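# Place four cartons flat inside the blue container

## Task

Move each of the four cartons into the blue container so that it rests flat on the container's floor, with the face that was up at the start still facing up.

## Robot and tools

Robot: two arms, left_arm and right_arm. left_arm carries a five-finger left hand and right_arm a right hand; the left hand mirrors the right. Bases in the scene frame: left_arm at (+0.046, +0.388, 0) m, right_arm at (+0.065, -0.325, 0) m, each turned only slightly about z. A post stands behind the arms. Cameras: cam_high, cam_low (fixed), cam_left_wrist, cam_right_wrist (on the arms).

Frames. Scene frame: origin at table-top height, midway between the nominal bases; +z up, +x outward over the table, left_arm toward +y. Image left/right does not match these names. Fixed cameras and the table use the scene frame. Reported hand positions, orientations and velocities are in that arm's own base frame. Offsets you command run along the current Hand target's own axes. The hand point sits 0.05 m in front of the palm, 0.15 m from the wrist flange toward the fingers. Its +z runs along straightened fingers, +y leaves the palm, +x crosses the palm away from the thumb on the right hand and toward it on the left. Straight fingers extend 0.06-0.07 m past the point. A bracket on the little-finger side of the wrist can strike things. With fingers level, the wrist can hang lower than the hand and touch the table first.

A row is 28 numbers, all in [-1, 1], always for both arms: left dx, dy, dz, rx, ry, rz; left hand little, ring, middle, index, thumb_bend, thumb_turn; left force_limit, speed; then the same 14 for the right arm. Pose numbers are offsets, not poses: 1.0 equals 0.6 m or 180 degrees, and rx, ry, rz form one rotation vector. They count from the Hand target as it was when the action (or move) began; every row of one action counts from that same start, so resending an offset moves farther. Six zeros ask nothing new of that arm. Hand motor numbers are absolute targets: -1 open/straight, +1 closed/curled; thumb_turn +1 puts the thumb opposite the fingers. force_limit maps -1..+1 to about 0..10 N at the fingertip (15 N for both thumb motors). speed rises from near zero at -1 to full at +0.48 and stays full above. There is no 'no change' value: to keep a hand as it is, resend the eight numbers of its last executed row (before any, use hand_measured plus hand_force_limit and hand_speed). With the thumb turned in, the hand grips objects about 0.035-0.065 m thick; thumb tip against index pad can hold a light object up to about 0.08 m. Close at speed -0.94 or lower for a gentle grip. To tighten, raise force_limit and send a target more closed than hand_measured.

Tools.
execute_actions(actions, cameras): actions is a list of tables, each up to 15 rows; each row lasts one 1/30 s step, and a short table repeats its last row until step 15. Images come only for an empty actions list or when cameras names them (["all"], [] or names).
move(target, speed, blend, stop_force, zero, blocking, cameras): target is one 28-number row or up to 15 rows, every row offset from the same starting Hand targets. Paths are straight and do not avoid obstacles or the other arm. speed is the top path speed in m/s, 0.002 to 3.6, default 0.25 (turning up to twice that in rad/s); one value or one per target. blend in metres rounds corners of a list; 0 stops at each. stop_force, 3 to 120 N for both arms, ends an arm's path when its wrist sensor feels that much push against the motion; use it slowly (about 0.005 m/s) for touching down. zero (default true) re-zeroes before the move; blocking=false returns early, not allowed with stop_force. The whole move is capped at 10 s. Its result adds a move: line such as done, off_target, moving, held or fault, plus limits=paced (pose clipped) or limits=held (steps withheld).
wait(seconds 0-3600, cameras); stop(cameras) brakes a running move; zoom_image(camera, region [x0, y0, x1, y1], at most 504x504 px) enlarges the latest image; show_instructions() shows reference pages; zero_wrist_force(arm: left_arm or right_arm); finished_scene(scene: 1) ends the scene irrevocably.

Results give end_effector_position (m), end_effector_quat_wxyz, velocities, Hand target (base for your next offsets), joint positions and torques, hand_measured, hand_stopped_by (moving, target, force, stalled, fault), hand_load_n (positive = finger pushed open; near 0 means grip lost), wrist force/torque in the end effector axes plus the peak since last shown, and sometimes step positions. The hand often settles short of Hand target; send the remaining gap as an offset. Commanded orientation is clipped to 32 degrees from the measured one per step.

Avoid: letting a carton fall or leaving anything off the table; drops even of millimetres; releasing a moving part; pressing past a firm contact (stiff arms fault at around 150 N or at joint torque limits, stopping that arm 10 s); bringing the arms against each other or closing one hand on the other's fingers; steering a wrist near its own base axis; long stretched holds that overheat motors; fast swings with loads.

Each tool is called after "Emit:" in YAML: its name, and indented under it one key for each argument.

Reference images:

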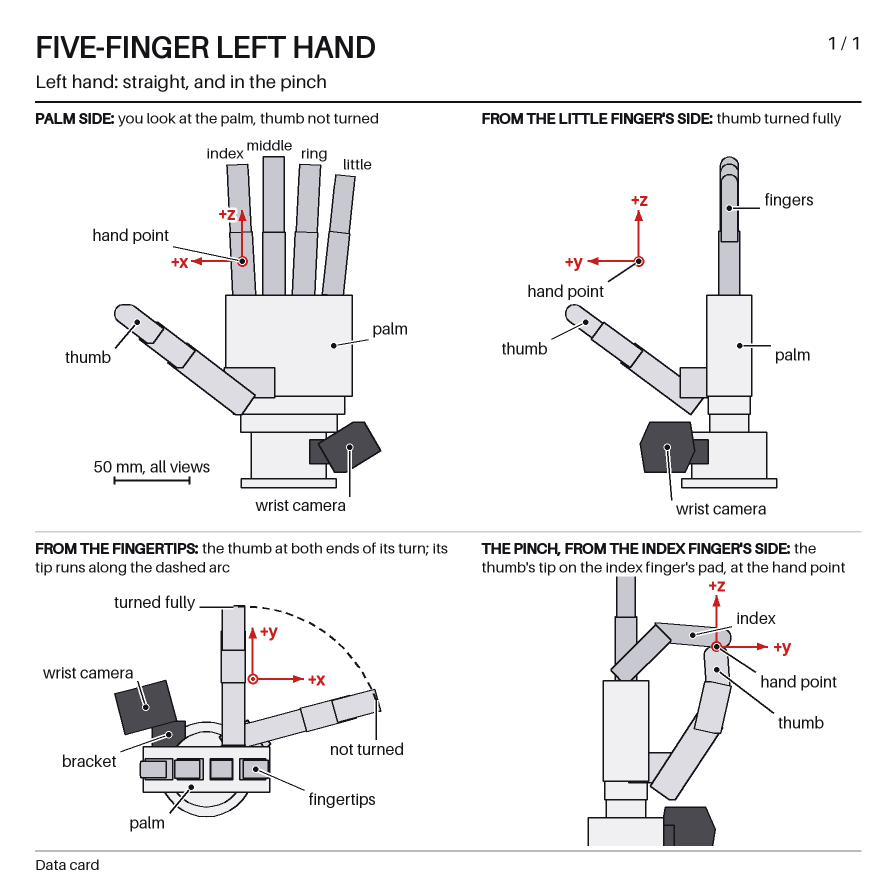

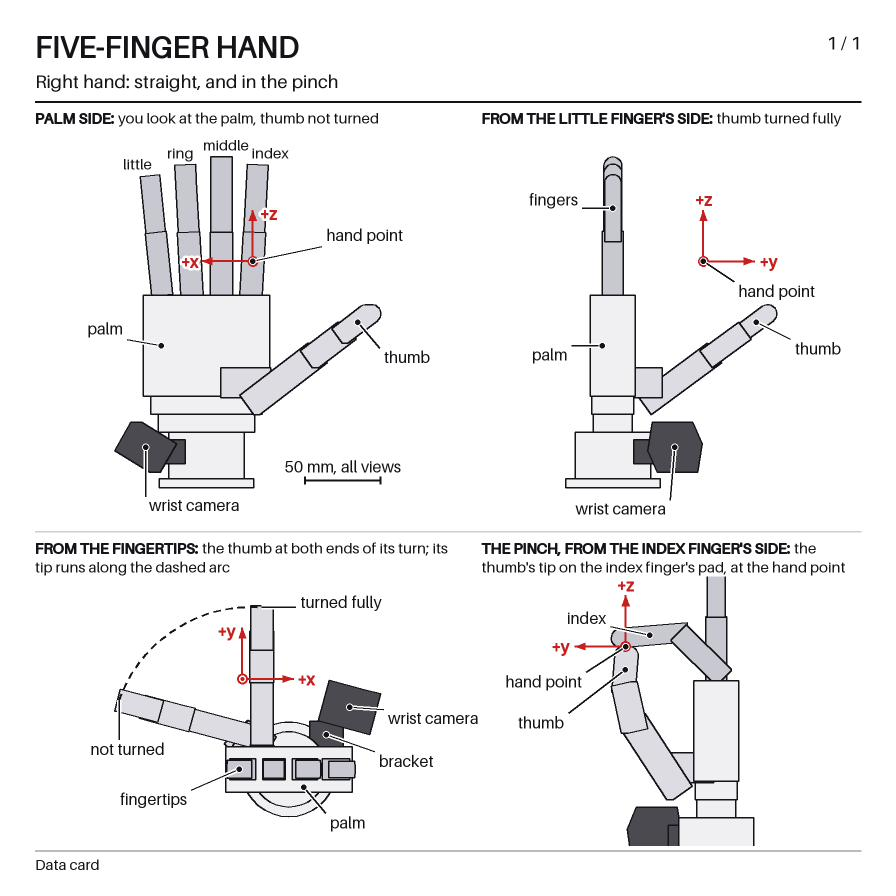

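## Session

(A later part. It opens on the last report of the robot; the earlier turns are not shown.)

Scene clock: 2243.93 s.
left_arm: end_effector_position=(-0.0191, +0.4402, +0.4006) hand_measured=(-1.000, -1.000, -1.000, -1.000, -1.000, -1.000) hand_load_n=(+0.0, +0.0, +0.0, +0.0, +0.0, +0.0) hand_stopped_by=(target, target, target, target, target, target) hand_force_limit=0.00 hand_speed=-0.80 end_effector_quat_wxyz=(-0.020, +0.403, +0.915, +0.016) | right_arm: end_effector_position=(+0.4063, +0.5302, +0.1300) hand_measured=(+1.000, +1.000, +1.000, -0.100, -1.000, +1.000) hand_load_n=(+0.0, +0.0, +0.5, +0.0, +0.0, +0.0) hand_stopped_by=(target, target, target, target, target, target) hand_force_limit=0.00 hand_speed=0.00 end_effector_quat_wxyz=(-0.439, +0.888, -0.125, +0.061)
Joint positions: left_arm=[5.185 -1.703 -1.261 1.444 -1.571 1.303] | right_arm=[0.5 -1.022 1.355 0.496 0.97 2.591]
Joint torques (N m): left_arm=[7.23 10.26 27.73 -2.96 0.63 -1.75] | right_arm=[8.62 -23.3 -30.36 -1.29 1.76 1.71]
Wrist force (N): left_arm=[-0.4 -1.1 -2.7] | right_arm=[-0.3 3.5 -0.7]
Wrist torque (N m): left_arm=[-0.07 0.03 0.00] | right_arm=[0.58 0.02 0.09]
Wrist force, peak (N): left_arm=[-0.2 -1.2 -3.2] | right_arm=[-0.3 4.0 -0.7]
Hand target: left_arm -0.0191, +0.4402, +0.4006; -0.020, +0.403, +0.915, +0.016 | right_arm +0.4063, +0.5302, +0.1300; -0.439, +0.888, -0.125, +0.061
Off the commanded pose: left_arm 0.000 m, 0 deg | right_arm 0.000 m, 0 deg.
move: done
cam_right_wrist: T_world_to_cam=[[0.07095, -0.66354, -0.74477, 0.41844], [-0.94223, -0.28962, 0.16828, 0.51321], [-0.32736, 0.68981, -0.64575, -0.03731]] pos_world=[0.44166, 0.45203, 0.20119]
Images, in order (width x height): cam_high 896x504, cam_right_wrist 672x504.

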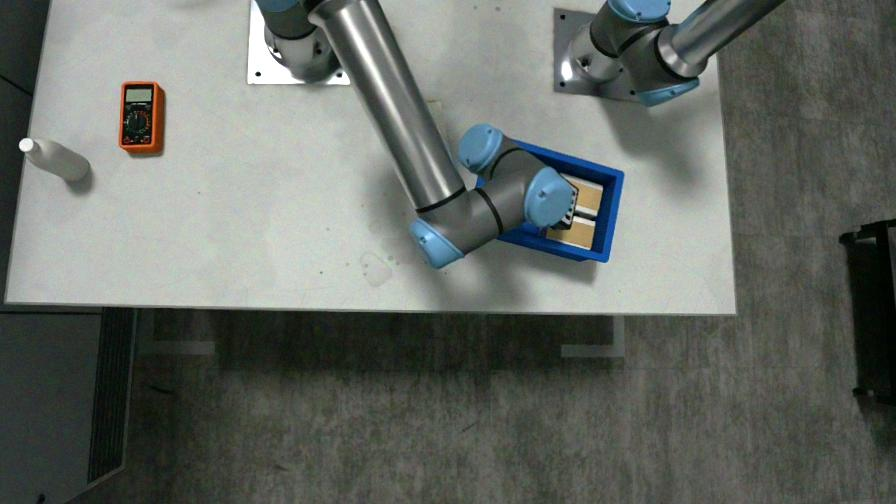

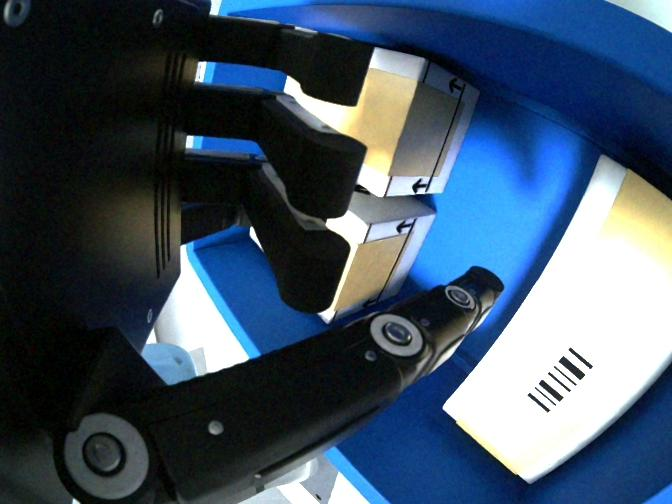

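Emit:
move:
  target: [0,0,0,0,0,0,-1,-1,-1,-1,-1,-1,0,-0.8,0,-0.0786,-0.144,0,0,0,-1,-1,-1,-1,-1,1,0,0]
  speed: 0.15

Emit:
move:
  target: [0,0,0,0,0,0,-1,-1,-1,-1,-1,-1,0,-0.8,0,0,0,-0.2922,0,0,-1,-1,-1,-1,-1,1,0,0]
  speed: 0.4

Emit:
move:
  target: [0,0,0,0,0,0,-1,-1,-1,-1,-1,-1,0,-0.8,0,0,0,0,0,-0.5,-1,-1,-1,-1,1,1,0,0]
  speed: 0.4

Emit:
move:
  target: [0,0,0,0,0,0,-1,-1,-1,-1,-1,-1,0,-0.8,0,0,0,0,0.0833,0,-1,-1,-1,-1,1,1,0,0]
  speed: 0.3
  cameras: ["cam_right_wrist","cam_high"]

Scene clock: 2278.33 s.
left_arm: end_effector_position=(-0.0191, +0.4402, +0.4006) hand_measured=(-1.000, -1.000, -1.000, -1.000, -1.000, -1.000) hand_load_n=(+0.0, +0.0, +0.0, +0.0, +0.0, +0.0) hand_stopped_by=(target, target, target, target, target, target) hand_force_limit=0.00 hand_speed=-0.80 end_effector_quat_wxyz=(-0.020, +0.403, +0.915, +0.016) | right_arm: end_effector_position=(+0.3954, +0.4918, +0.2199) hand_measured=(-1.000, -1.000, -1.000, -1.000, -1.000, +1.000) hand_load_n=(+0.0, +0.0, +0.0, +0.0, +0.0, +0.0) hand_stopped_by=(target, target, target, target, target, target) hand_force_limit=0.00 hand_speed=0.00 end_effector_quat_wxyz=(-0.439, +0.888, -0.125, +0.061)
Joint positions: left_arm=[5.185 -1.703 -1.261 1.444 -1.571 1.303] | right_arm=[0.442 -1.152 1.321 0.69 0.931 2.537]
Joint torques (N m): left_arm=[7.22 10.25 27.47 -2.99 0.5 -1.78] | right_arm=[-4.59 -65.32 -31.27 3.16 -3.3 -1.52]
Wrist force (N): left_arm=[-0.2 -1.1 -2.9] | right_arm=[-0.2 3.4 -1.0]
Wrist torque (N m): left_arm=[-0.06 0.00 0.01] | right_arm=[0.57 0.00 0.16]
Wrist force, peak (N): left_arm=[-0.5 -1.1 -3.2] | right_arm=[0.3 4.6 0.6]
Hand target: left_arm -0.0191, +0.4402, +0.4006; -0.020, +0.403, +0.915, +0.016 | right_arm +0.3954, +0.4918, +0.2200; -0.439, +0.888, -0.125, +0.061
Off the commanded pose: left_arm 0.000 m, 0 deg | right_arm 0.000 m, 0 deg.
move: done

Scene clock: 2280.33 s.
left_arm: end_effector_position=(-0.0191, +0.4402, +0.4006) hand_measured=(-1.000, -1.000, -1.000, -1.000, -1.000, -1.000) hand_load_n=(+0.0, +0.0, +0.0, +0.0, +0.0, +0.0) hand_stopped_by=(target, target, target, target, target, target) hand_force_limit=0.00 hand_speed=-0.80 end_effector_quat_wxyz=(-0.020, +0.403, +0.915, +0.016) | right_arm: end_effector_position=(+0.3943, +0.4904, +0.2192) hand_measured=(-1.000, -1.000, -1.000, -1.000, -1.000, +1.000) hand_load_n=(+0.0, +0.0, +0.0, +0.0, -0.5, +0.0) hand_stopped_by=(target, target, target, target, target, target) hand_force_limit=0.00 hand_speed=0.00 end_effector_quat_wxyz=(-0.057, +0.988, -0.140, +0.031)
Joint positions: left_arm=[5.185 -1.703 -1.261 1.444 -1.571 1.303] | right_arm=[0.682 -0.427 0.035 1.837 1.539 2.537]
Joint torques (N m): left_arm=[7.54 9.68 27.1 -2.89 0.63 -1.8] | right_arm=[6.74 -33.73 -29.15 4.73 2.23 0.85]
Wrist force (N): left_arm=[-0.3 -1.4 -2.7] | right_arm=[0.2 1.1 -0.6]
Wrist torque (N m): left_arm=[-0.11 0.02 0.01] | right_arm=[0.20 -0.07 -0.03]
Wrist force, peak (N): left_arm=[-0.4 -1.3 -3.2] | right_arm=[3.8 4.9 -2.2]
Hand target: left_arm -0.0191, +0.4402, +0.4006; -0.020, +0.403, +0.915, +0.016 | right_arm +0.3954, +0.4918, +0.2200; +0.000, +0.990, -0.139, +0.000
Off the commanded pose: left_arm 0.000 m, 0 deg | right_arm 0.002 m, 7 deg.
elbow stopped short (right arm): the move would have taken joint 3 (elbow) straighter than the controller allows.
move: off_target (right_arm)

Scene clock: 2283.10 s.
left_arm: end_effector_position=(-0.0191, +0.4402, +0.4006) hand_measured=(-1.000, -1.000, -1.000, -1.000, -1.000, -1.000) hand_load_n=(+0.5, +0.0, +0.0, +0.0, +0.0, +0.0) hand_stopped_by=(target, target, target, target, target, target) hand_force_limit=0.00 hand_speed=-0.80 end_effector_quat_wxyz=(-0.020, +0.403, +0.915, +0.016) | right_arm: end_effector_position=(+0.3954, +0.4918, +0.2200) hand_measured=(-1.000, -1.000, -1.000, -1.000, +0.936, +1.000) hand_load_n=(+0.0, +0.0, +0.0, +0.0, +7.5, +0.5) hand_stopped_by=(target, target, target, target, force, target) hand_force_limit=0.00 hand_speed=0.00 end_effector_quat_wxyz=(+0.000, +0.799, +0.602, +0.000)
Joint positions: left_arm=[5.185 -1.703 -1.261 1.444 -1.571 1.303] | right_arm=[0.789 -0.658 0.537 1.693 1.57 1.068]
Joint torques (N m): left_arm=[7.66 10.73 27.44 -2.86 0.65 -1.9] | right_arm=[-4.24 -88.53 -3.67 -0.76 -1.99 -1.66]
Wrist force (N): left_arm=[0.0 -1.0 -2.8] | right_arm=[0.2 0.7 0.2]
Wrist torque (N m): left_arm=[-0.05 -0.04 0.03] | right_arm=[0.06 -0.09 0.05]
Wrist force, peak (N): left_arm=[-0.2 -1.3 -3.1] | right_arm=[1.5 1.8 -0.3]
Hand target: left_arm -0.0191, +0.4402, +0.4006; -0.020, +0.403, +0.915, +0.016 | right_arm +0.3954, +0.4918, +0.2200; +0.000, +0.799, +0.602, +0.000
Off the commanded pose: left_arm 0.000 m, 0 deg | right_arm 0.000 m, 0 deg.
elbow stopped short (right arm): the move would have taken joint 3 (elbow) straighter than the controller allows.
move: done

Scene clock: 2284.27 s.
left_arm: end_effector_position=(-0.0191, +0.4402, +0.4006) hand_measured=(-1.000, -1.000, -1.000, -1.000, -1.000, -1.000) hand_load_n=(+0.0, +0.0, +0.0, +0.0, +0.0, +0.0) hand_stopped_by=(target, target, target, target, target, target) hand_force_limit=0.00 hand_speed=-0.80 end_effector_quat_wxyz=(-0.020, +0.403, +0.915, +0.016) | right_arm: end_effector_position=(+0.3954, +0.4918, +0.2200) hand_measured=(-1.000, -1.000, -1.000, -1.000, +0.936, +1.000) hand_load_n=(+0.0, +0.0, +0.0, +0.0, +7.5, +0.5) hand_stopped_by=(target, target, target, target, force, target) hand_force_limit=0.00 hand_speed=0.00 end_effector_quat_wxyz=(-0.079, +0.792, +0.597, +0.104)
Joint positions: left_arm=[5.185 -1.703 -1.261 1.444 -1.571 1.303] | right_arm=[0.733 -0.893 0.897 1.344 1.433 1.028]
Joint torques (N m): left_arm=[7.87 10.53 27.6 -2.88 0.52 -1.79] | right_arm=[-4.16 -77.24 -2.67 -0.82 -2.61 -1.64]
Wrist force (N): left_arm=[-0.2 -1.4 -2.7] | right_arm=[-0.6 0.6 -0.4]
Wrist torque (N m): left_arm=[-0.12 0.00 0.03] | right_arm=[0.09 0.03 -0.01]
Wrist force, peak (N): left_arm=[0.1 -1.4 -3.1] | right_arm=[0.8 -1.9 0.1]
Hand target: left_arm -0.0191, +0.4402, +0.4006; -0.020, +0.403, +0.915, +0.016 | right_arm +0.3954, +0.4918, +0.2200; -0.079, +0.792, +0.597, +0.104
Off the commanded pose: left_arm 0.000 m, 0 deg | right_arm 0.000 m, 0 deg.
move: done
cam_right_wrist: T_world_to_cam=[[0.99391, -0.04245, 0.10165, -0.39586], [-0.07111, -0.95203, 0.29764, 0.42945], [0.08414, -0.30306, -0.94925, 0.43595]] pos_world=[0.3873, 0.52416, 0.32624]
Images, in order (width x height): cam_high 896x504, cam_right_wrist 672x504.

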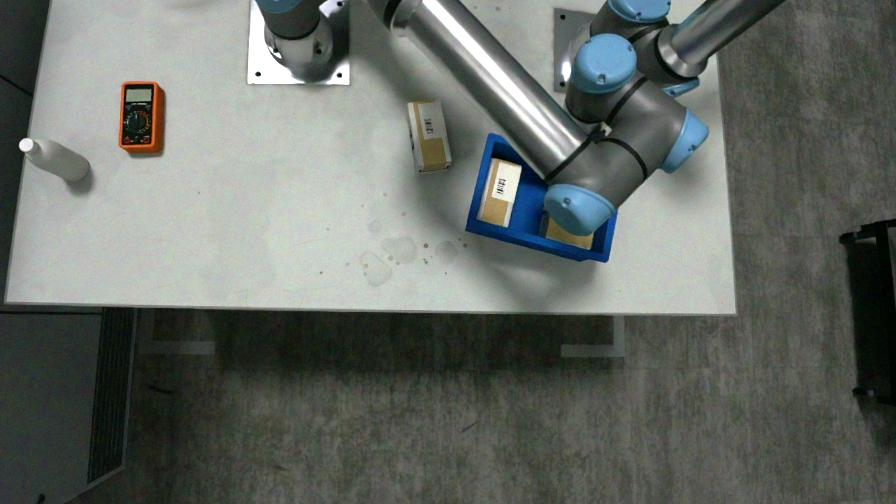

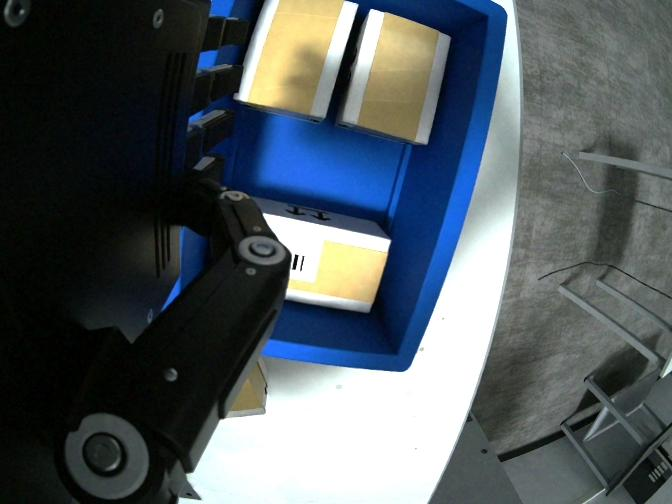

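Emit:
zoom_image:
  camera: "cam_right_wrist"
  region: [220, 0, 520, 200]

Emit:
zoom_image:
  camera: "cam_right_wrist"
  region: [300, 0, 400, 140]

Scaled by 1.680 from the camera's image (finer frame: 960x720).

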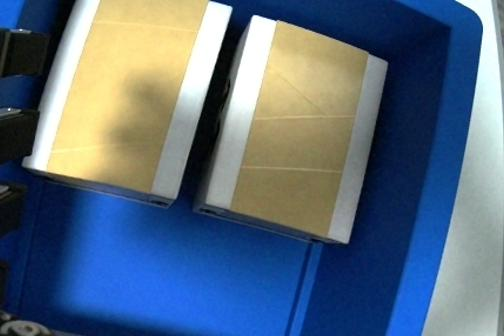

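Scaled by 3.600 from the camera's image (finer frame: 960x720).

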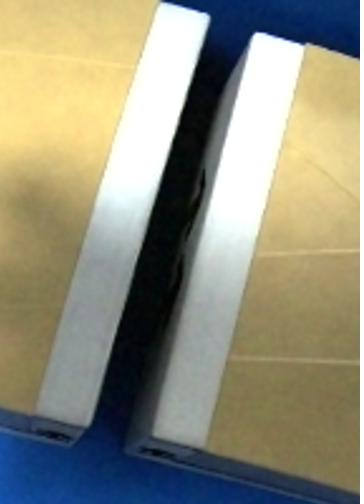

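Emit:
move:
  target:
    - [0,0,0,0,0,0,-1,-1,-1,-1,-1,-1,0,-0.8,0,0.1015,0,0,0,0,-1,-1,-1,-1,1,1,0,0]
    - [0,0,0,0,0,0,-1,-1,-1,-1,-1,-1,0,-0.8,0.0742,0.1015,0.1147,0,0,0,-1,-1,-1,-1,1,1,0,0]
  speed: 0.12
  stop_force: 6
  cameras: ["cam_right_wrist","cam_high"]

Emit:
zoom_image:
  camera: "cam_right_wrist"
  region: [180, 0, 320, 140]

Scene clock: 2300.43 s.
left_arm: end_effector_position=(-0.0191, +0.4402, +0.4006) hand_measured=(-1.000, -1.000, -1.000, -1.000, -1.000, -1.000) hand_load_n=(+0.0, +0.0, +0.0, +0.0, +0.0, +0.0) hand_stopped_by=(target, target, target, target, target, target) hand_force_limit=0.00 hand_speed=-0.80 end_effector_quat_wxyz=(-0.020, +0.403, +0.915, +0.016) | right_arm: end_effector_position=(+0.4706, +0.5334, +0.1649) hand_measured=(-1.000, -1.000, -1.000, -1.000, +0.936, +1.000) hand_load_n=(+0.0, +0.0, +0.0, +0.0, +7.5, +0.5) hand_stopped_by=(target, target, target, target, force, target) hand_force_limit=0.00 hand_speed=0.00 end_effector_quat_wxyz=(-0.079, +0.792, +0.597, +0.104)
Joint positions: left_arm=[5.185 -1.703 -1.261 1.444 -1.571 1.303] | right_arm=[0.703 -0.612 0.537 1.428 1.426 0.998]
Joint torques (N m): left_arm=[8.01 10.59 26.71 -2.96 0.48 -1.81] | right_arm=[6.3 -32.22 -30.51 4.46 1.88 1.61]
Wrist force (N): left_arm=[0.2 -1.0 -2.9] | right_arm=[0.0 0.4 0.1]
Wrist torque (N m): left_arm=[-0.05 -0.07 0.04] | right_arm=[0.03 -0.09 -0.05]
Wrist force, peak (N): left_arm=[-0.3 -1.5 -3.1] | right_arm=[-1.2 2.7 -0.5]
Hand target: left_arm -0.0191, +0.4402, +0.4006; -0.020, +0.403, +0.915, +0.016 | right_arm +0.4706, +0.5334, +0.1649; -0.079, +0.792, +0.597, +0.104
Off the commanded pose: left_arm 0.000 m, 0 deg | right_arm 0.000 m, 0 deg.
move: done
cam_right_wrist: T_world_to_cam=[[0.99391, -0.04246, 0.10164, -0.46323], [-0.0711, -0.95206, 0.29752, 0.49091], [0.08413, -0.30294, -0.94929, 0.38999]] pos_world=[0.4625, 0.56586, 0.27124]
Images, in order (width x height): cam_high 896x504, cam_right_wrist 672x504.

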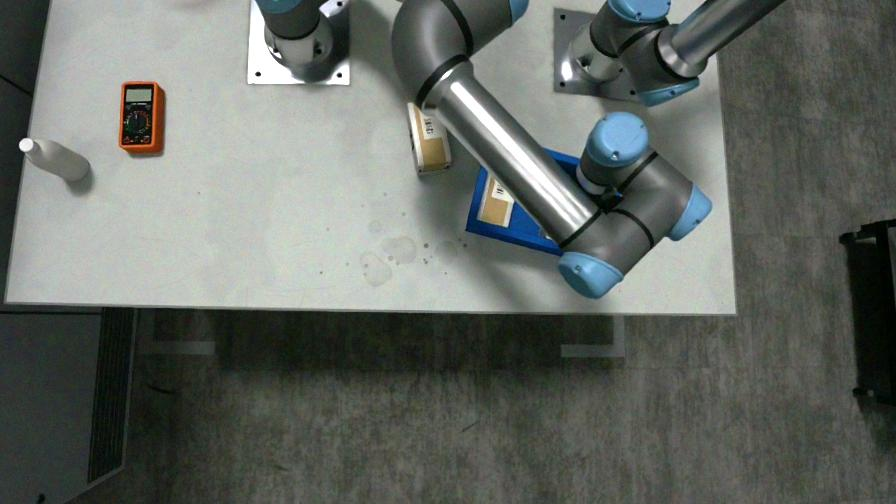

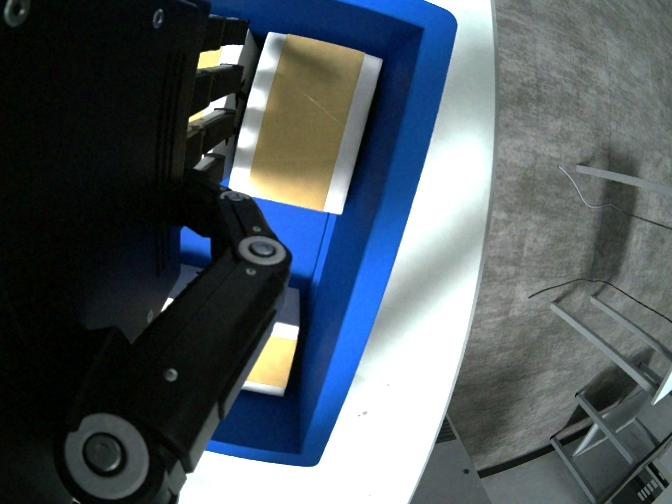

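Scaled by 3.600 from the camera's image (finer frame: 960x720).

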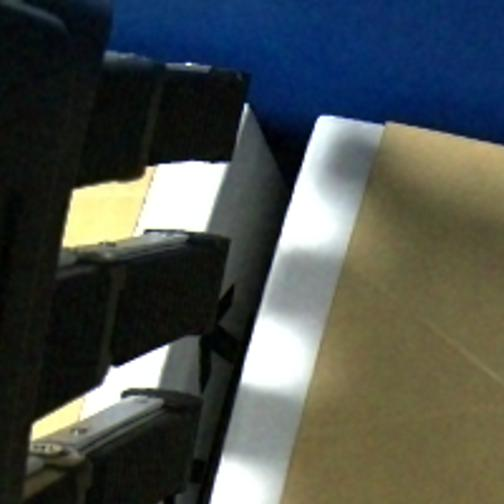

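Emit:
move:
  target:
    - [0,0,0,0,0,0,-1,-1,-1,-1,-1,-1,0,-0.8,-0.0065,0,0.0241,0,0,0,-1,-1,-1,-1,1,1,0,0]
    - [0,0,0,0,0,0,-1,-1,-1,-1,-1,-1,0,-0.8,-0.0315,0,0.1175,0,0,0,-1,-1,-1,-1,1,1,0,0]
  speed: [0.05,0.01]
  stop_force: 8
  cameras: ["cam_right_wrist","cam_high"]

Emit:
zoom_image:
  camera: "cam_right_wrist"
  region: [180, 0, 320, 140]

Scene clock: 2315.27 s.
left_arm: end_effector_position=(-0.0191, +0.4402, +0.4006) hand_measured=(-1.000, -1.000, -1.000, -1.000, -1.000, -1.000) hand_load_n=(+0.0, +0.0, +0.0, +0.0, +0.0, +0.0) hand_stopped_by=(target, target, target, target, target, target) hand_force_limit=0.00 hand_speed=-0.80 end_effector_quat_wxyz=(-0.020, +0.403, +0.915, +0.016) | right_arm: end_effector_position=(+0.4706, +0.5334, +0.0919) hand_measured=(-1.000, -1.000, -1.000, -1.000, +0.936, +1.000) hand_load_n=(-0.5, +0.0, +0.0, +0.0, +7.0, +0.5) hand_stopped_by=(target, target, target, target, force, target) hand_force_limit=0.00 hand_speed=0.00 end_effector_quat_wxyz=(-0.079, +0.792, +0.597, +0.104)
Joint positions: left_arm=[5.185 -1.703 -1.261 1.444 -1.571 1.303] | right_arm=[0.703 -0.608 0.715 1.245 1.426 0.998]
Joint torques (N m): left_arm=[7.54 10.3 27.36 -2.85 0.57 -1.66] | right_arm=[6.29 -30.72 -3.37 -0.9 -0.53 0.19]
Wrist force (N): left_arm=[-0.1 -1.2 -2.9] | right_arm=[0.1 -0.7 -3.5]
Wrist torque (N m): left_arm=[-0.08 -0.02 0.02] | right_arm=[0.19 0.08 0.03]
Wrist force, peak (N): left_arm=[-0.2 -1.4 -3.2] | right_arm=[1.1 1.2 -5.7]
Hand target: left_arm -0.0191, +0.4402, +0.4006; -0.020, +0.403, +0.915, +0.016 | right_arm +0.4706, +0.5334, +0.0919; -0.079, +0.792, +0.597, +0.104
Off the commanded pose: left_arm 0.000 m, 0 deg | right_arm 0.000 m, 0 deg.
move: done
cam_right_wrist: T_world_to_cam=[[0.99391, -0.04246, 0.10164, -0.45581], [-0.0711, -0.95206, 0.29752, 0.51263], [0.08413, -0.30294, -0.94929, 0.3207]] pos_world=[0.4625, 0.56586, 0.19824]
Images, in order (width x height): cam_high 896x504, cam_right_wrist 672x504.

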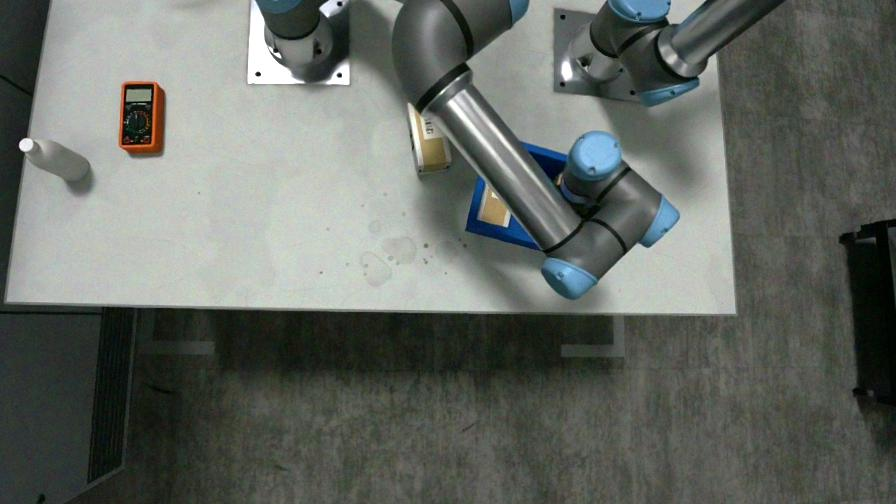

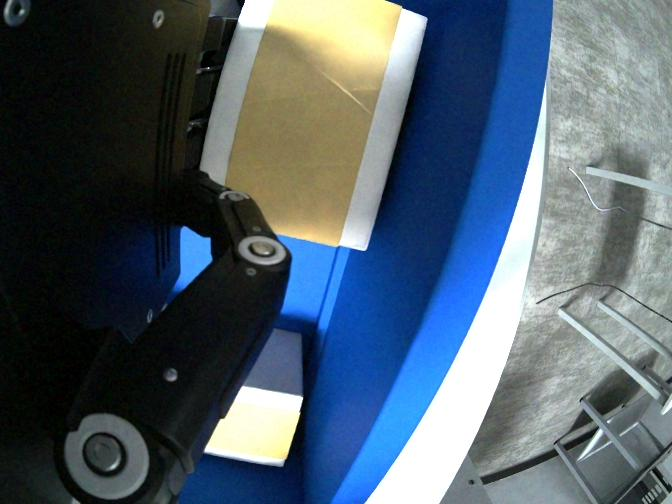

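Scaled by 3.600 from the camera's image (finer frame: 960x720).

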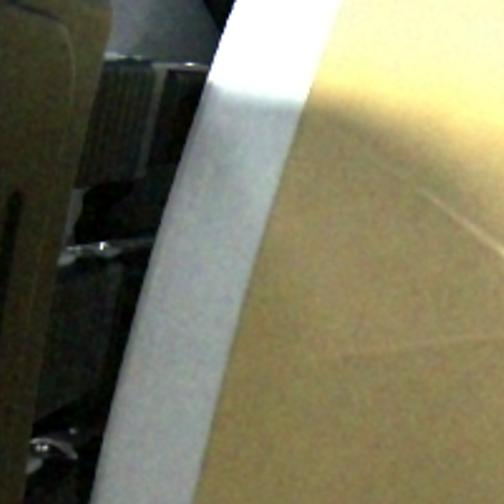

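Emit:
move:
  target: [0,0,0,0,0,0,-1,-1,-1,-1,-1,-1,0,-0.8,0,-0.008,0,0,0,0,-1,-1,-1,-1,1,1,0,0]
  speed: 0.006
  stop_force: 4

Emit:
move:
  target: [0,0,0,0,0,0,-1,-1,-1,-1,-1,-1,0,-0.8,0,0.012,0,0,0,0,-1,-1,-1,-1,1,1,0,0]
  speed: 0.006

Scene clock: 2320.50 s.
left_arm: end_effector_position=(-0.0191, +0.4402, +0.4006) hand_measured=(-1.000, -1.000, -1.000, -1.000, -1.000, -1.000) hand_load_n=(+0.0, +0.0, +0.0, +0.0, +0.0, +0.0) hand_stopped_by=(target, target, target, target, target, target) hand_force_limit=0.00 hand_speed=-0.80 end_effector_quat_wxyz=(-0.020, +0.403, +0.915, +0.016) | right_arm: end_effector_position=(+0.4677, +0.5342, +0.0919) hand_measured=(-1.000, -1.000, -1.000, -1.000, +0.936, +1.000) hand_load_n=(-0.5, +0.0, +0.0, -0.5, +7.5, +1.0) hand_stopped_by=(target, target, target, target, force, target) hand_force_limit=0.00 hand_speed=0.00 end_effector_quat_wxyz=(-0.079, +0.792, +0.597, +0.104)
Joint positions: left_arm=[5.185 -1.703 -1.261 1.444 -1.571 1.303] | right_arm=[0.707 -0.612 0.723 1.241 1.427 1.002]
Joint torques (N m): left_arm=[7.97 10.96 27.41 -2.81 0.59 -1.79] | right_arm=[-4.12 -31.08 -27.22 4.95 -2.65 -1.3]
Wrist force (N): left_arm=[0.0 -1.2 -3.0] | right_arm=[-0.4 3.7 -1.1]
Wrist torque (N m): left_arm=[-0.07 -0.02 0.03] | right_arm=[0.26 0.12 0.05]
Wrist force, peak (N): left_arm=[-0.2 -1.2 -3.4] | right_arm=[-0.4 4.6 -1.6]
Hand target: left_arm -0.0191, +0.4402, +0.4006; -0.020, +0.403, +0.915, +0.016 | right_arm +0.4677, +0.5342, +0.0919; -0.079, +0.792, +0.597, +0.104 (not the last commanded pose)
Off the commanded pose: left_arm 0.000 m, 0 deg | right_arm 0.002 m, 0 deg.
move: contact (right_arm)

Scene clock: 2321.97 s.
left_arm: end_effector_position=(-0.0191, +0.4402, +0.4006) hand_measured=(-1.000, -1.000, -1.000, -1.000, -1.000, -1.000) hand_load_n=(+0.0, +0.0, +0.0, +0.0, +0.0, +0.0) hand_stopped_by=(target, target, target, target, target, target) hand_force_limit=0.00 hand_speed=-0.80 end_effector_quat_wxyz=(-0.020, +0.403, +0.915, +0.016) | right_arm: end_effector_position=(+0.4746, +0.5323, +0.0919) hand_measured=(-1.000, -1.000, -1.000, -1.000, +0.936, +1.000) hand_load_n=(+0.0, -0.5, +0.0, +0.5, +7.5, +0.5) hand_stopped_by=(target, target, target, target, force, target) hand_force_limit=0.00 hand_speed=0.00 end_effector_quat_wxyz=(-0.079, +0.792, +0.597, +0.104)
Joint positions: left_arm=[5.185 -1.703 -1.261 1.444 -1.571 1.303] | right_arm=[0.697 -0.602 0.704 1.251 1.425 0.993]
Joint torques (N m): left_arm=[7.93 10.99 26.6 -2.92 0.51 -1.9] | right_arm=[-4.24 -31.46 -31.06 3.48 -2.42 -1.28]
Wrist force (N): left_arm=[-0.2 -1.0 -3.0] | right_arm=[-3.4 -2.6 -2.2]
Wrist torque (N m): left_arm=[-0.05 -0.01 0.01] | right_arm=[-0.03 0.28 -0.23]
Wrist force, peak (N): left_arm=[-0.3 -1.1 -3.4] | right_arm=[-3.4 -2.4 -2.8]
Hand target: left_arm -0.0191, +0.4402, +0.4006; -0.020, +0.403, +0.915, +0.016 | right_arm +0.4746, +0.5323, +0.0919; -0.079, +0.792, +0.597, +0.104
Off the commanded pose: left_arm 0.000 m, 0 deg | right_arm 0.000 m, 0 deg.
move: done

Emit:
move:
  target:
    - [0,0,0,0,0,0,-1,-1,-1,-1,-1,-1,0,-0.8,0,-0.004,0,0,0,0,-1,-1,-1,-1,1,1,0,0]
    - [0,0,0,0,0,0,-1,-1,-1,-1,-1,-1,0,-0.8,0.03,-0.004,-0.115,0,0,0,-1,-1,-1,-1,1,1,0,0]
    - [0,0,0,0,0,0,-1,-1,-1,-1,-1,-1,0,-0.8,-0.06,-0.085,-0.235,0,0,0,-1,-1,-1,-1,1,1,0,0]
  speed: [0.03,0.08,0.15]
  cameras: ["cam_right_wrist","cam_high"]

Emit:
zoom_image:
  camera: "cam_right_wrist"
  region: [300, 0, 400, 140]

Emit:
zoom_image:
  camera: "cam_right_wrist"
  region: [220, 0, 520, 200]

Scene clock: 2328.83 s.
left_arm: end_effector_position=(-0.0191, +0.4402, +0.4006) hand_measured=(-1.000, -1.000, -1.000, -1.000, -1.000, -1.000) hand_load_n=(+0.0, +0.0, +0.0, +0.0, +0.0, +0.0) hand_stopped_by=(target, target, target, target, target, target) hand_force_limit=0.00 hand_speed=-0.80 end_effector_quat_wxyz=(-0.020, +0.403, +0.915, +0.016) | right_arm: end_effector_position=(+0.4061, +0.4779, +0.2188) hand_measured=(-1.000, -1.000, -1.000, -1.000, +0.936, +1.000) hand_load_n=(+0.0, +0.0, +0.0, +0.0, +7.5, +1.0) hand_stopped_by=(target, target, target, target, force, target) hand_force_limit=0.00 hand_speed=0.00 end_effector_quat_wxyz=(-0.079, +0.792, +0.597, +0.104)
Joint positions: left_arm=[5.185 -1.703 -1.261 1.444 -1.571 1.303] | right_arm=[0.702 -0.908 0.927 1.334 1.426 0.997]
Joint torques (N m): left_arm=[7.93 10.76 26.78 -2.89 0.57 -1.8] | right_arm=[-3.96 -77.51 -4.96 -0.87 -1.93 -1.29]
Wrist force (N): left_arm=[-0.2 -1.1 -3.0] | right_arm=[-0.6 0.6 -0.5]
Wrist torque (N m): left_arm=[-0.07 0.00 0.01] | right_arm=[0.10 0.05 -0.09]
Wrist force, peak (N): left_arm=[-0.2 -1.5 -3.2] | right_arm=[-3.5 -2.3 -3.2]
Hand target: left_arm -0.0191, +0.4402, +0.4006; -0.020, +0.403, +0.915, +0.016 | right_arm +0.4061, +0.4778, +0.2189; -0.079, +0.792, +0.597, +0.104
Off the commanded pose: left_arm 0.000 m, 0 deg | right_arm 0.000 m, 0 deg.
move: done
cam_right_wrist: T_world_to_cam=[[0.99391, -0.04245, 0.10165, -0.40697], [-0.0711, -0.95205, 0.29755, 0.41734], [0.08414, -0.30297, -0.94928, 0.42975]] pos_world=[0.398, 0.51026, 0.32514]
Images, in order (width x height): cam_high 896x504, cam_right_wrist 672x504.

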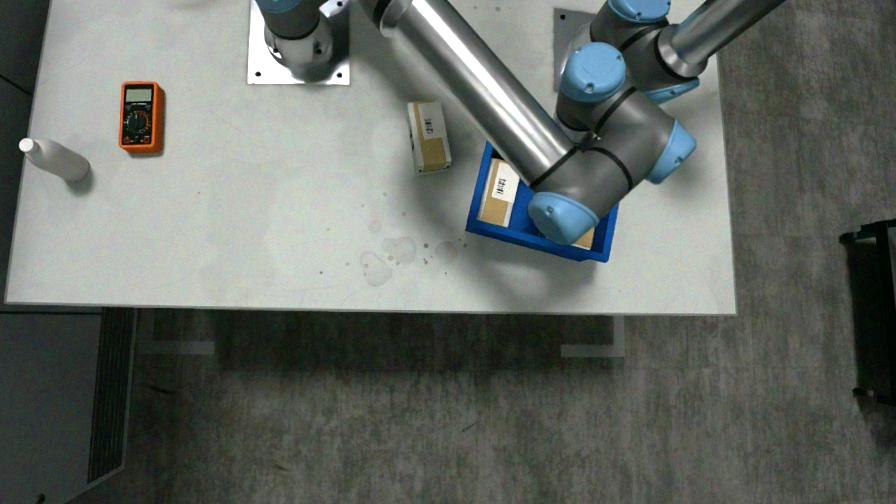

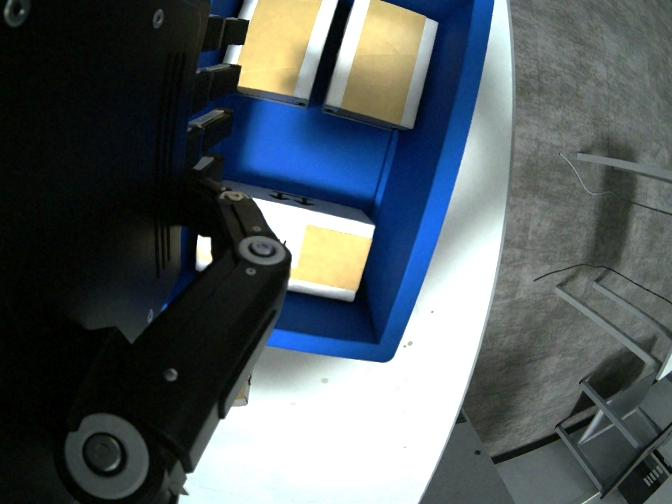

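Scaled by 3.600 from the camera's image (finer frame: 960x720).

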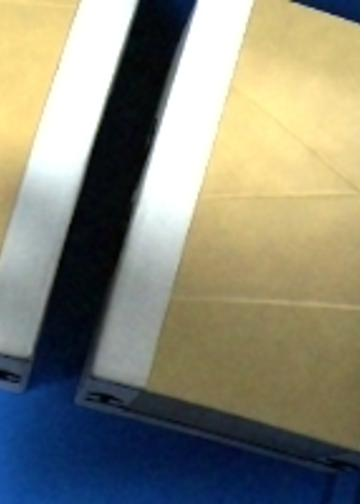

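Scaled by 1.680 from the camera's image (finer frame: 960x720).

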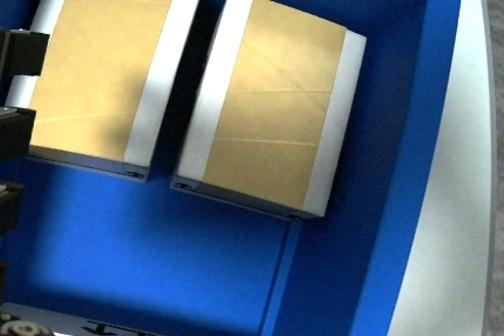

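Emit:
move:
  target: [0,0,0,0,0,0,-1,-1,-1,-1,-1,-1,0,-0.8,-0.2325,-0.1005,-0.114,0,-0.0833,0,-1,-1,-1,-1,-1,1,0,0]
  speed: 0.25

Emit:
move:
  target: [0,0,0,0,0,0,-1,-1,-1,-1,-1,-1,0,-0.8,0,0,0,0,0,0.3689,1,1,-0.4,-0.4,-1,1,0,0]
  speed: 0.5

Emit:
move:
  target: [0,0,0,0,0,0,-1,-1,-1,-1,-1,-1,0,-0.8,0,0,0,0.2922,0,0,1,1,-0.4,-0.4,-1,1,0,0]
  speed: 0.4
  cameras: ["cam_right_wrist","cam_high"]

Scene clock: 2388.50 s.
left_arm: end_effector_position=(-0.0191, +0.4402, +0.4006) hand_measured=(-1.000, -1.000, -1.000, -1.000, -1.000, -1.000) hand_load_n=(+0.0, +0.0, +0.0, +0.0, +0.0, +0.0) hand_stopped_by=(target, target, target, target, target, target) hand_force_limit=0.00 hand_speed=-0.80 end_effector_quat_wxyz=(-0.020, +0.403, +0.915, +0.016) | right_arm: end_effector_position=(+0.3061, +0.3479, +0.2489) hand_measured=(-1.000, -1.000, -1.000, -1.000, -1.000, +1.000) hand_load_n=(+0.0, +0.0, +0.0, +0.0, +0.0, +0.0) hand_stopped_by=(target, target, target, target, target, target) hand_force_limit=0.00 hand_speed=0.00 end_effector_quat_wxyz=(+0.000, +0.799, +0.602, +0.000)
Joint positions: left_arm=[5.185 -1.703 -1.261 1.444 -1.571 1.303] | right_arm=[0.706 -1.178 1.321 1.428 1.57 0.985]
Joint torques (N m): left_arm=[7.46 11.26 26.26 -3.01 0.4 -1.78] | right_arm=[-4.99 -61.49 -3.25 4.78 2.26 -1.25]
Wrist force (N): left_arm=[-0.2 -0.9 -2.9] | right_arm=[-0.1 0.7 -0.1]
Wrist torque (N m): left_arm=[-0.03 -0.01 0.01] | right_arm=[0.09 -0.04 -0.07]
Wrist force, peak (N): left_arm=[-0.3 -1.2 -3.4] | right_arm=[-1.4 0.2 -0.6]
Hand target: left_arm -0.0191, +0.4402, +0.4006; -0.020, +0.403, +0.915, +0.016 | right_arm +0.3061, +0.3479, +0.2489; +0.000, +0.799, +0.602, +0.000
Off the commanded pose: left_arm 0.000 m, 0 deg | right_arm 0.000 m, 0 deg.
move: done

Scene clock: 2390.40 s.
left_arm: end_effector_position=(-0.0191, +0.4402, +0.4006) hand_measured=(-1.000, -1.000, -1.000, -1.000, -1.000, -1.000) hand_load_n=(+0.0, +0.0, +0.0, +0.0, +0.0, +0.0) hand_stopped_by=(target, target, target, target, target, target) hand_force_limit=0.00 hand_speed=-0.80 end_effector_quat_wxyz=(-0.020, +0.403, +0.915, +0.016) | right_arm: end_effector_position=(+0.3061, +0.3479, +0.2489) hand_measured=(+1.000, +1.000, -0.400, -0.400, -1.000, +1.000) hand_load_n=(+0.0, +0.0, +0.0, +0.0, +0.0, +0.0) hand_stopped_by=(target, target, target, target, target, target) hand_force_limit=0.00 hand_speed=0.00 end_effector_quat_wxyz=(+0.000, +0.998, +0.066, +0.000)
Joint positions: left_arm=[5.185 -1.703 -1.261 1.444 -1.571 1.303] | right_arm=[0.641 -1.031 1.103 1.5 1.57 2.079]
Joint torques (N m): left_arm=[8.24 10.04 27.15 -2.81 0.4 -1.7] | right_arm=[-5.79 -22.85 -30.36 5.02 2.1 1.96]
Wrist force (N): left_arm=[-0.1 -1.1 -3.0] | right_arm=[0.3 0.9 -0.5]
Wrist torque (N m): left_arm=[-0.05 -0.02 0.01] | right_arm=[0.17 -0.10 -0.05]
Wrist force, peak (N): left_arm=[-0.5 -1.2 -3.1] | right_arm=[0.8 1.4 -0.1]
Hand target: left_arm -0.0191, +0.4402, +0.4006; -0.020, +0.403, +0.915, +0.016 | right_arm +0.3061, +0.3479, +0.2489; +0.000, +0.998, +0.066, +0.000
Off the commanded pose: left_arm 0.000 m, 0 deg | right_arm 0.000 m, 0 deg.
move: done

Scene clock: 2392.30 s.
left_arm: end_effector_position=(-0.0191, +0.4402, +0.4006) hand_measured=(-1.000, -1.000, -1.000, -1.000, -1.000, -1.000) hand_load_n=(+0.0, +0.0, +0.0, +0.0, +0.0, +0.0) hand_stopped_by=(target, target, target, target, target, target) hand_force_limit=0.00 hand_speed=-0.80 end_effector_quat_wxyz=(-0.020, +0.403, +0.915, +0.016) | right_arm: end_effector_position=(+0.3061, +0.3479, +0.2489) hand_measured=(+1.000, +1.000, -0.400, -0.400, -1.000, +1.000) hand_load_n=(+0.5, +0.0, +0.0, +0.0, +0.0, +0.0) hand_stopped_by=(target, target, target, target, target, target) hand_force_limit=0.00 hand_speed=0.00 end_effector_quat_wxyz=(-0.442, +0.895, +0.059, -0.030)
Joint positions: left_arm=[5.185 -1.703 -1.261 1.444 -1.571 1.303] | right_arm=[0.156 -1.308 1.623 1.227 0.653 1.609]
Joint torques (N m): left_arm=[8.2 10.64 26.18 -2.82 0.48 -1.72] | right_arm=[-4.69 -15.49 -2.56 4.94 -3.98 -1.61]
Wrist force (N): left_arm=[-0.4 -1.1 -3.1] | right_arm=[-0.2 3.1 -1.6]
Wrist torque (N m): left_arm=[-0.05 0.01 0.01] | right_arm=[0.54 0.07 0.07]
Wrist force, peak (N): left_arm=[-0.3 -1.2 -3.2] | right_arm=[0.6 4.7 -2.7]
Hand target: left_arm -0.0191, +0.4402, +0.4006; -0.020, +0.403, +0.915, +0.016 | right_arm +0.3061, +0.3479, +0.2489; -0.442, +0.895, +0.059, -0.030
Off the commanded pose: left_arm 0.000 m, 0 deg | right_arm 0.000 m, 0 deg.
move: done
cam_right_wrist: T_world_to_cam=[[0.33062, -0.57949, -0.7449, 0.28448], [-0.74756, -0.64257, 0.16809, 0.40925], [-0.57606, 0.50128, -0.64566, 0.27409]] pos_world=[0.36977, 0.29043, 0.32009]
Images, in order (width x height): cam_high 896x504, cam_right_wrist 672x504.

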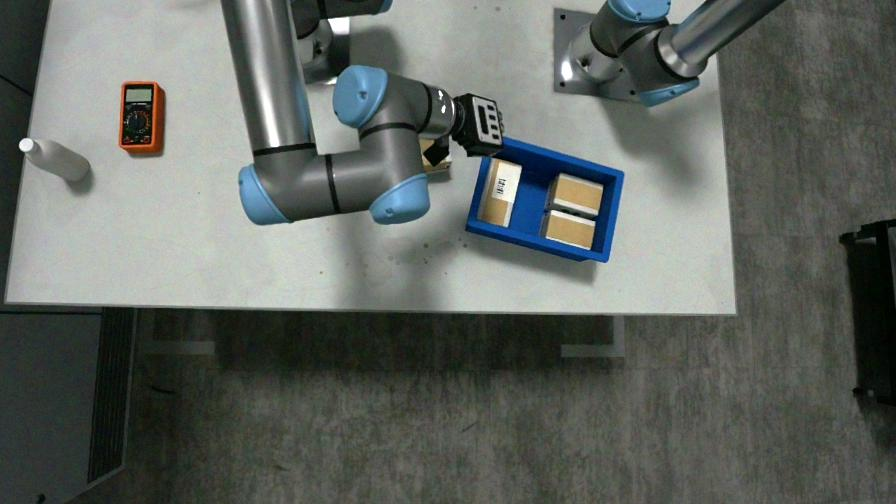

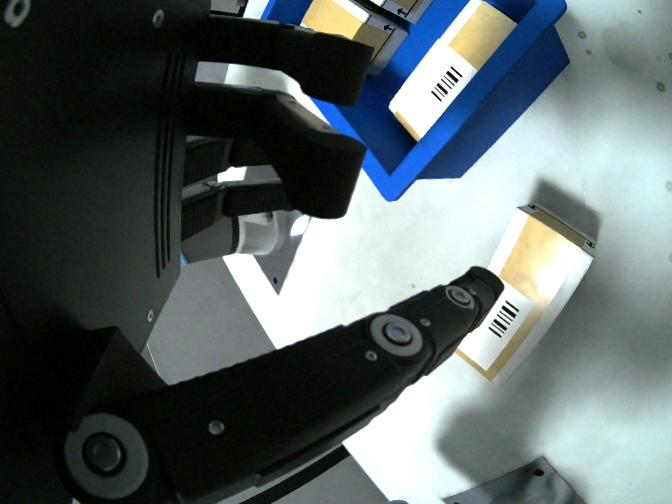

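Emit:
zoom_image:
  camera: "cam_high"
  region: [460, 125, 630, 270]

Emit:
zoom_image:
  camera: "cam_right_wrist"
  region: [440, 180, 620, 400]

Scaled by 2.965.

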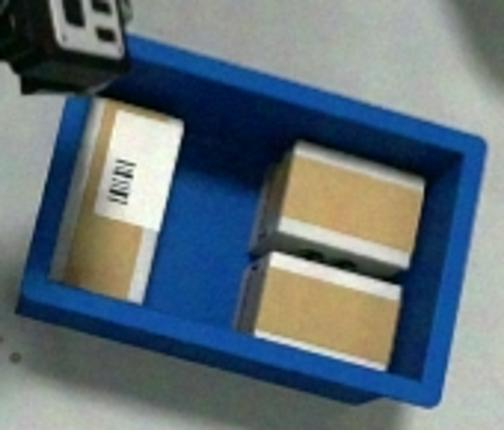

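Scaled by 2.291 from the camera's image (finer frame: 960x720).

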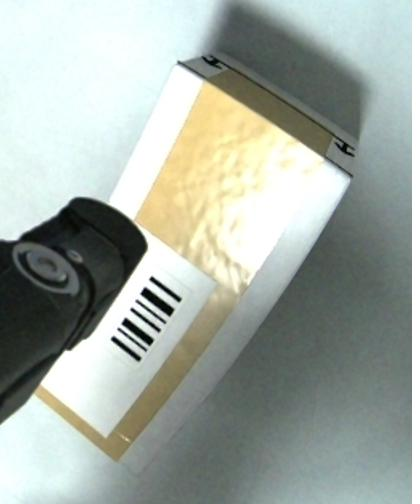

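Emit:
zoom_image:
  camera: "cam_high"
  region: [535, 160, 635, 270]

Emit:
zoom_image:
  camera: "cam_high"
  region: [460, 130, 560, 240]

Scaled by 4.582.

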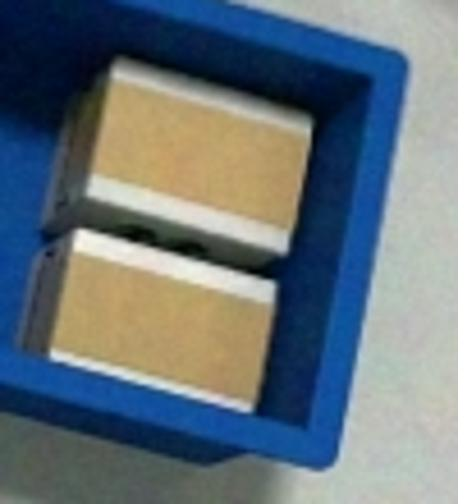

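Scaled by 4.582.

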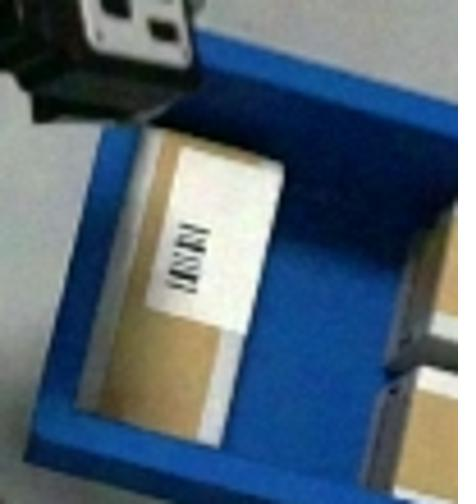

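Emit:
move:
  target: [0,0,0,0,0,0,-1,-1,-1,-1,-1,-1,0,-0.8,-0.1242,0.1778,0.0663,0,0,0,1,1,-0.4,-0.4,-1,1,0,0]
  speed: 0.15
  stop_force: 5
  cameras: ["cam_right_wrist","cam_low"]

Emit:
zoom_image:
  camera: "cam_right_wrist"
  region: [300, 60, 560, 320]

Scene clock: 2464.57 s.
left_arm: end_effector_position=(-0.0191, +0.4402, +0.4006) hand_measured=(-1.000, -1.000, -1.000, -1.000, -1.000, -1.000) hand_load_n=(+0.0, +0.0, +0.0, +0.0, +0.0, +0.0) hand_stopped_by=(target, target, target, target, target, target) hand_force_limit=0.00 hand_speed=-0.80 end_effector_quat_wxyz=(-0.020, +0.403, +0.915, +0.016) | right_arm: end_effector_position=(+0.2365, +0.3051, +0.1401) hand_measured=(+1.000, +1.000, -0.400, -0.400, -1.000, +1.000) hand_load_n=(+0.5, +0.0, +0.0, -0.5, +0.0, +0.0) hand_stopped_by=(target, target, target, target, target, target) hand_force_limit=0.00 hand_speed=0.00 end_effector_quat_wxyz=(-0.442, +0.895, +0.059, -0.030)
Joint positions: left_arm=[5.185 -1.703 -1.261 1.444 -1.571 1.303] | right_arm=[0.052 -1.354 2.039 0.992 0.657 1.438]
Joint torques (N m): left_arm=[7.82 10.54 26.17 -2.92 0.51 -1.77] | right_arm=[-5.7 -11.06 -0.55 -0.35 -3.91 -1.5]
Wrist force (N): left_arm=[0.0 -1.2 -3.1] | right_arm=[-0.5 3.0 -1.4]
Wrist torque (N m): left_arm=[-0.07 -0.03 0.02] | right_arm=[0.50 0.08 0.10]
Wrist force, peak (N): left_arm=[0.0 -1.4 -3.3] | right_arm=[-1.0 3.8 -0.9]
Hand target: left_arm -0.0191, +0.4402, +0.4006; -0.020, +0.403, +0.915, +0.016 | right_arm +0.2365, +0.3051, +0.1401; -0.442, +0.895, +0.059, -0.030
Off the commanded pose: left_arm 0.000 m, 0 deg | right_arm 0.000 m, 0 deg.
move: done
cam_right_wrist: T_world_to_cam=[[0.3306, -0.5794, -0.74498, 0.20157], [-0.74749, -0.64265, 0.1681, 0.34802], [-0.57616, 0.50129, -0.64556, 0.18515]] pos_world=[0.30017, 0.24763, 0.21119]
Images, in order (width x height): cam_low 896x504, cam_right_wrist 672x504.

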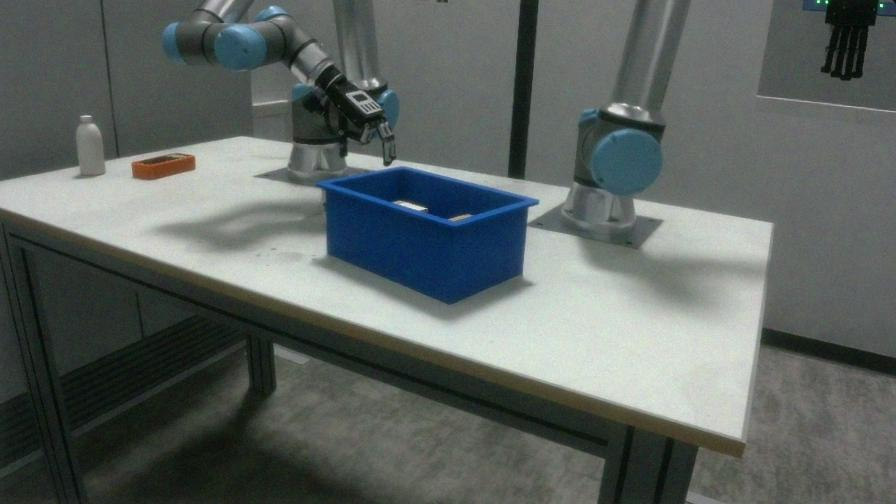

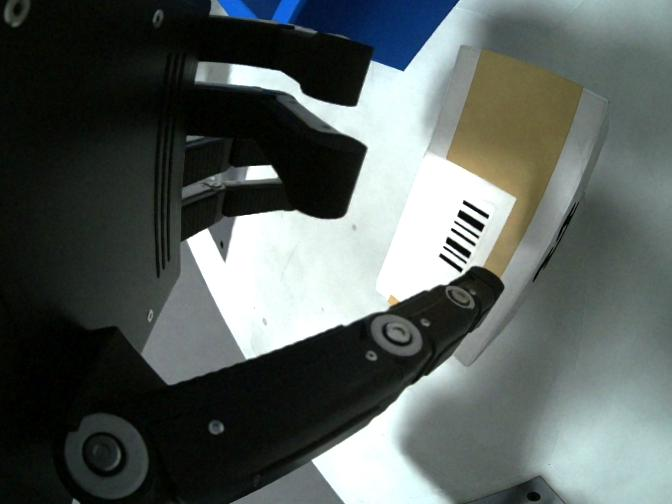

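Scaled by 1.938 from the camera's image (finer frame: 960x720).

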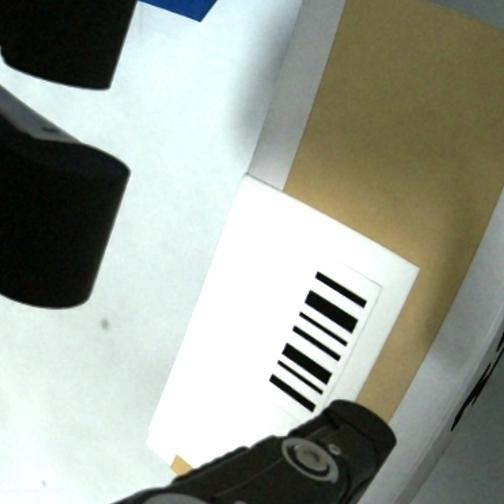

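Emit:
zoom_image:
  camera: "cam_right_wrist"
  region: [440, 20, 640, 180]

Emit:
zoom_image:
  camera: "cam_right_wrist"
  region: [360, 250, 520, 390]

Scaled by 2.520 from the camera's image (finer frame: 960x720).

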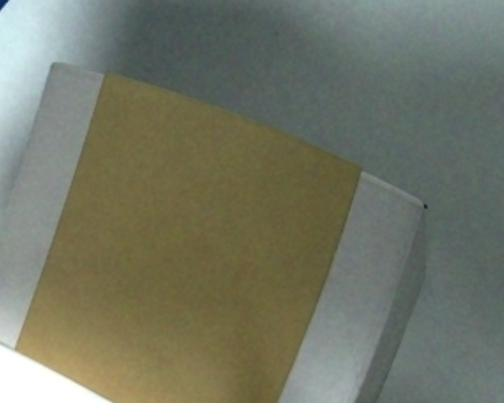

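Scaled by 3.150 from the camera's image (finer frame: 960x720).

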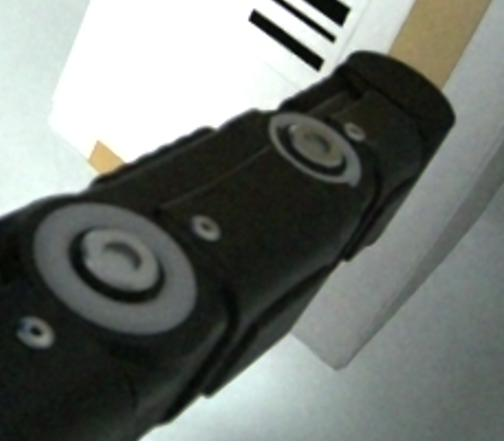

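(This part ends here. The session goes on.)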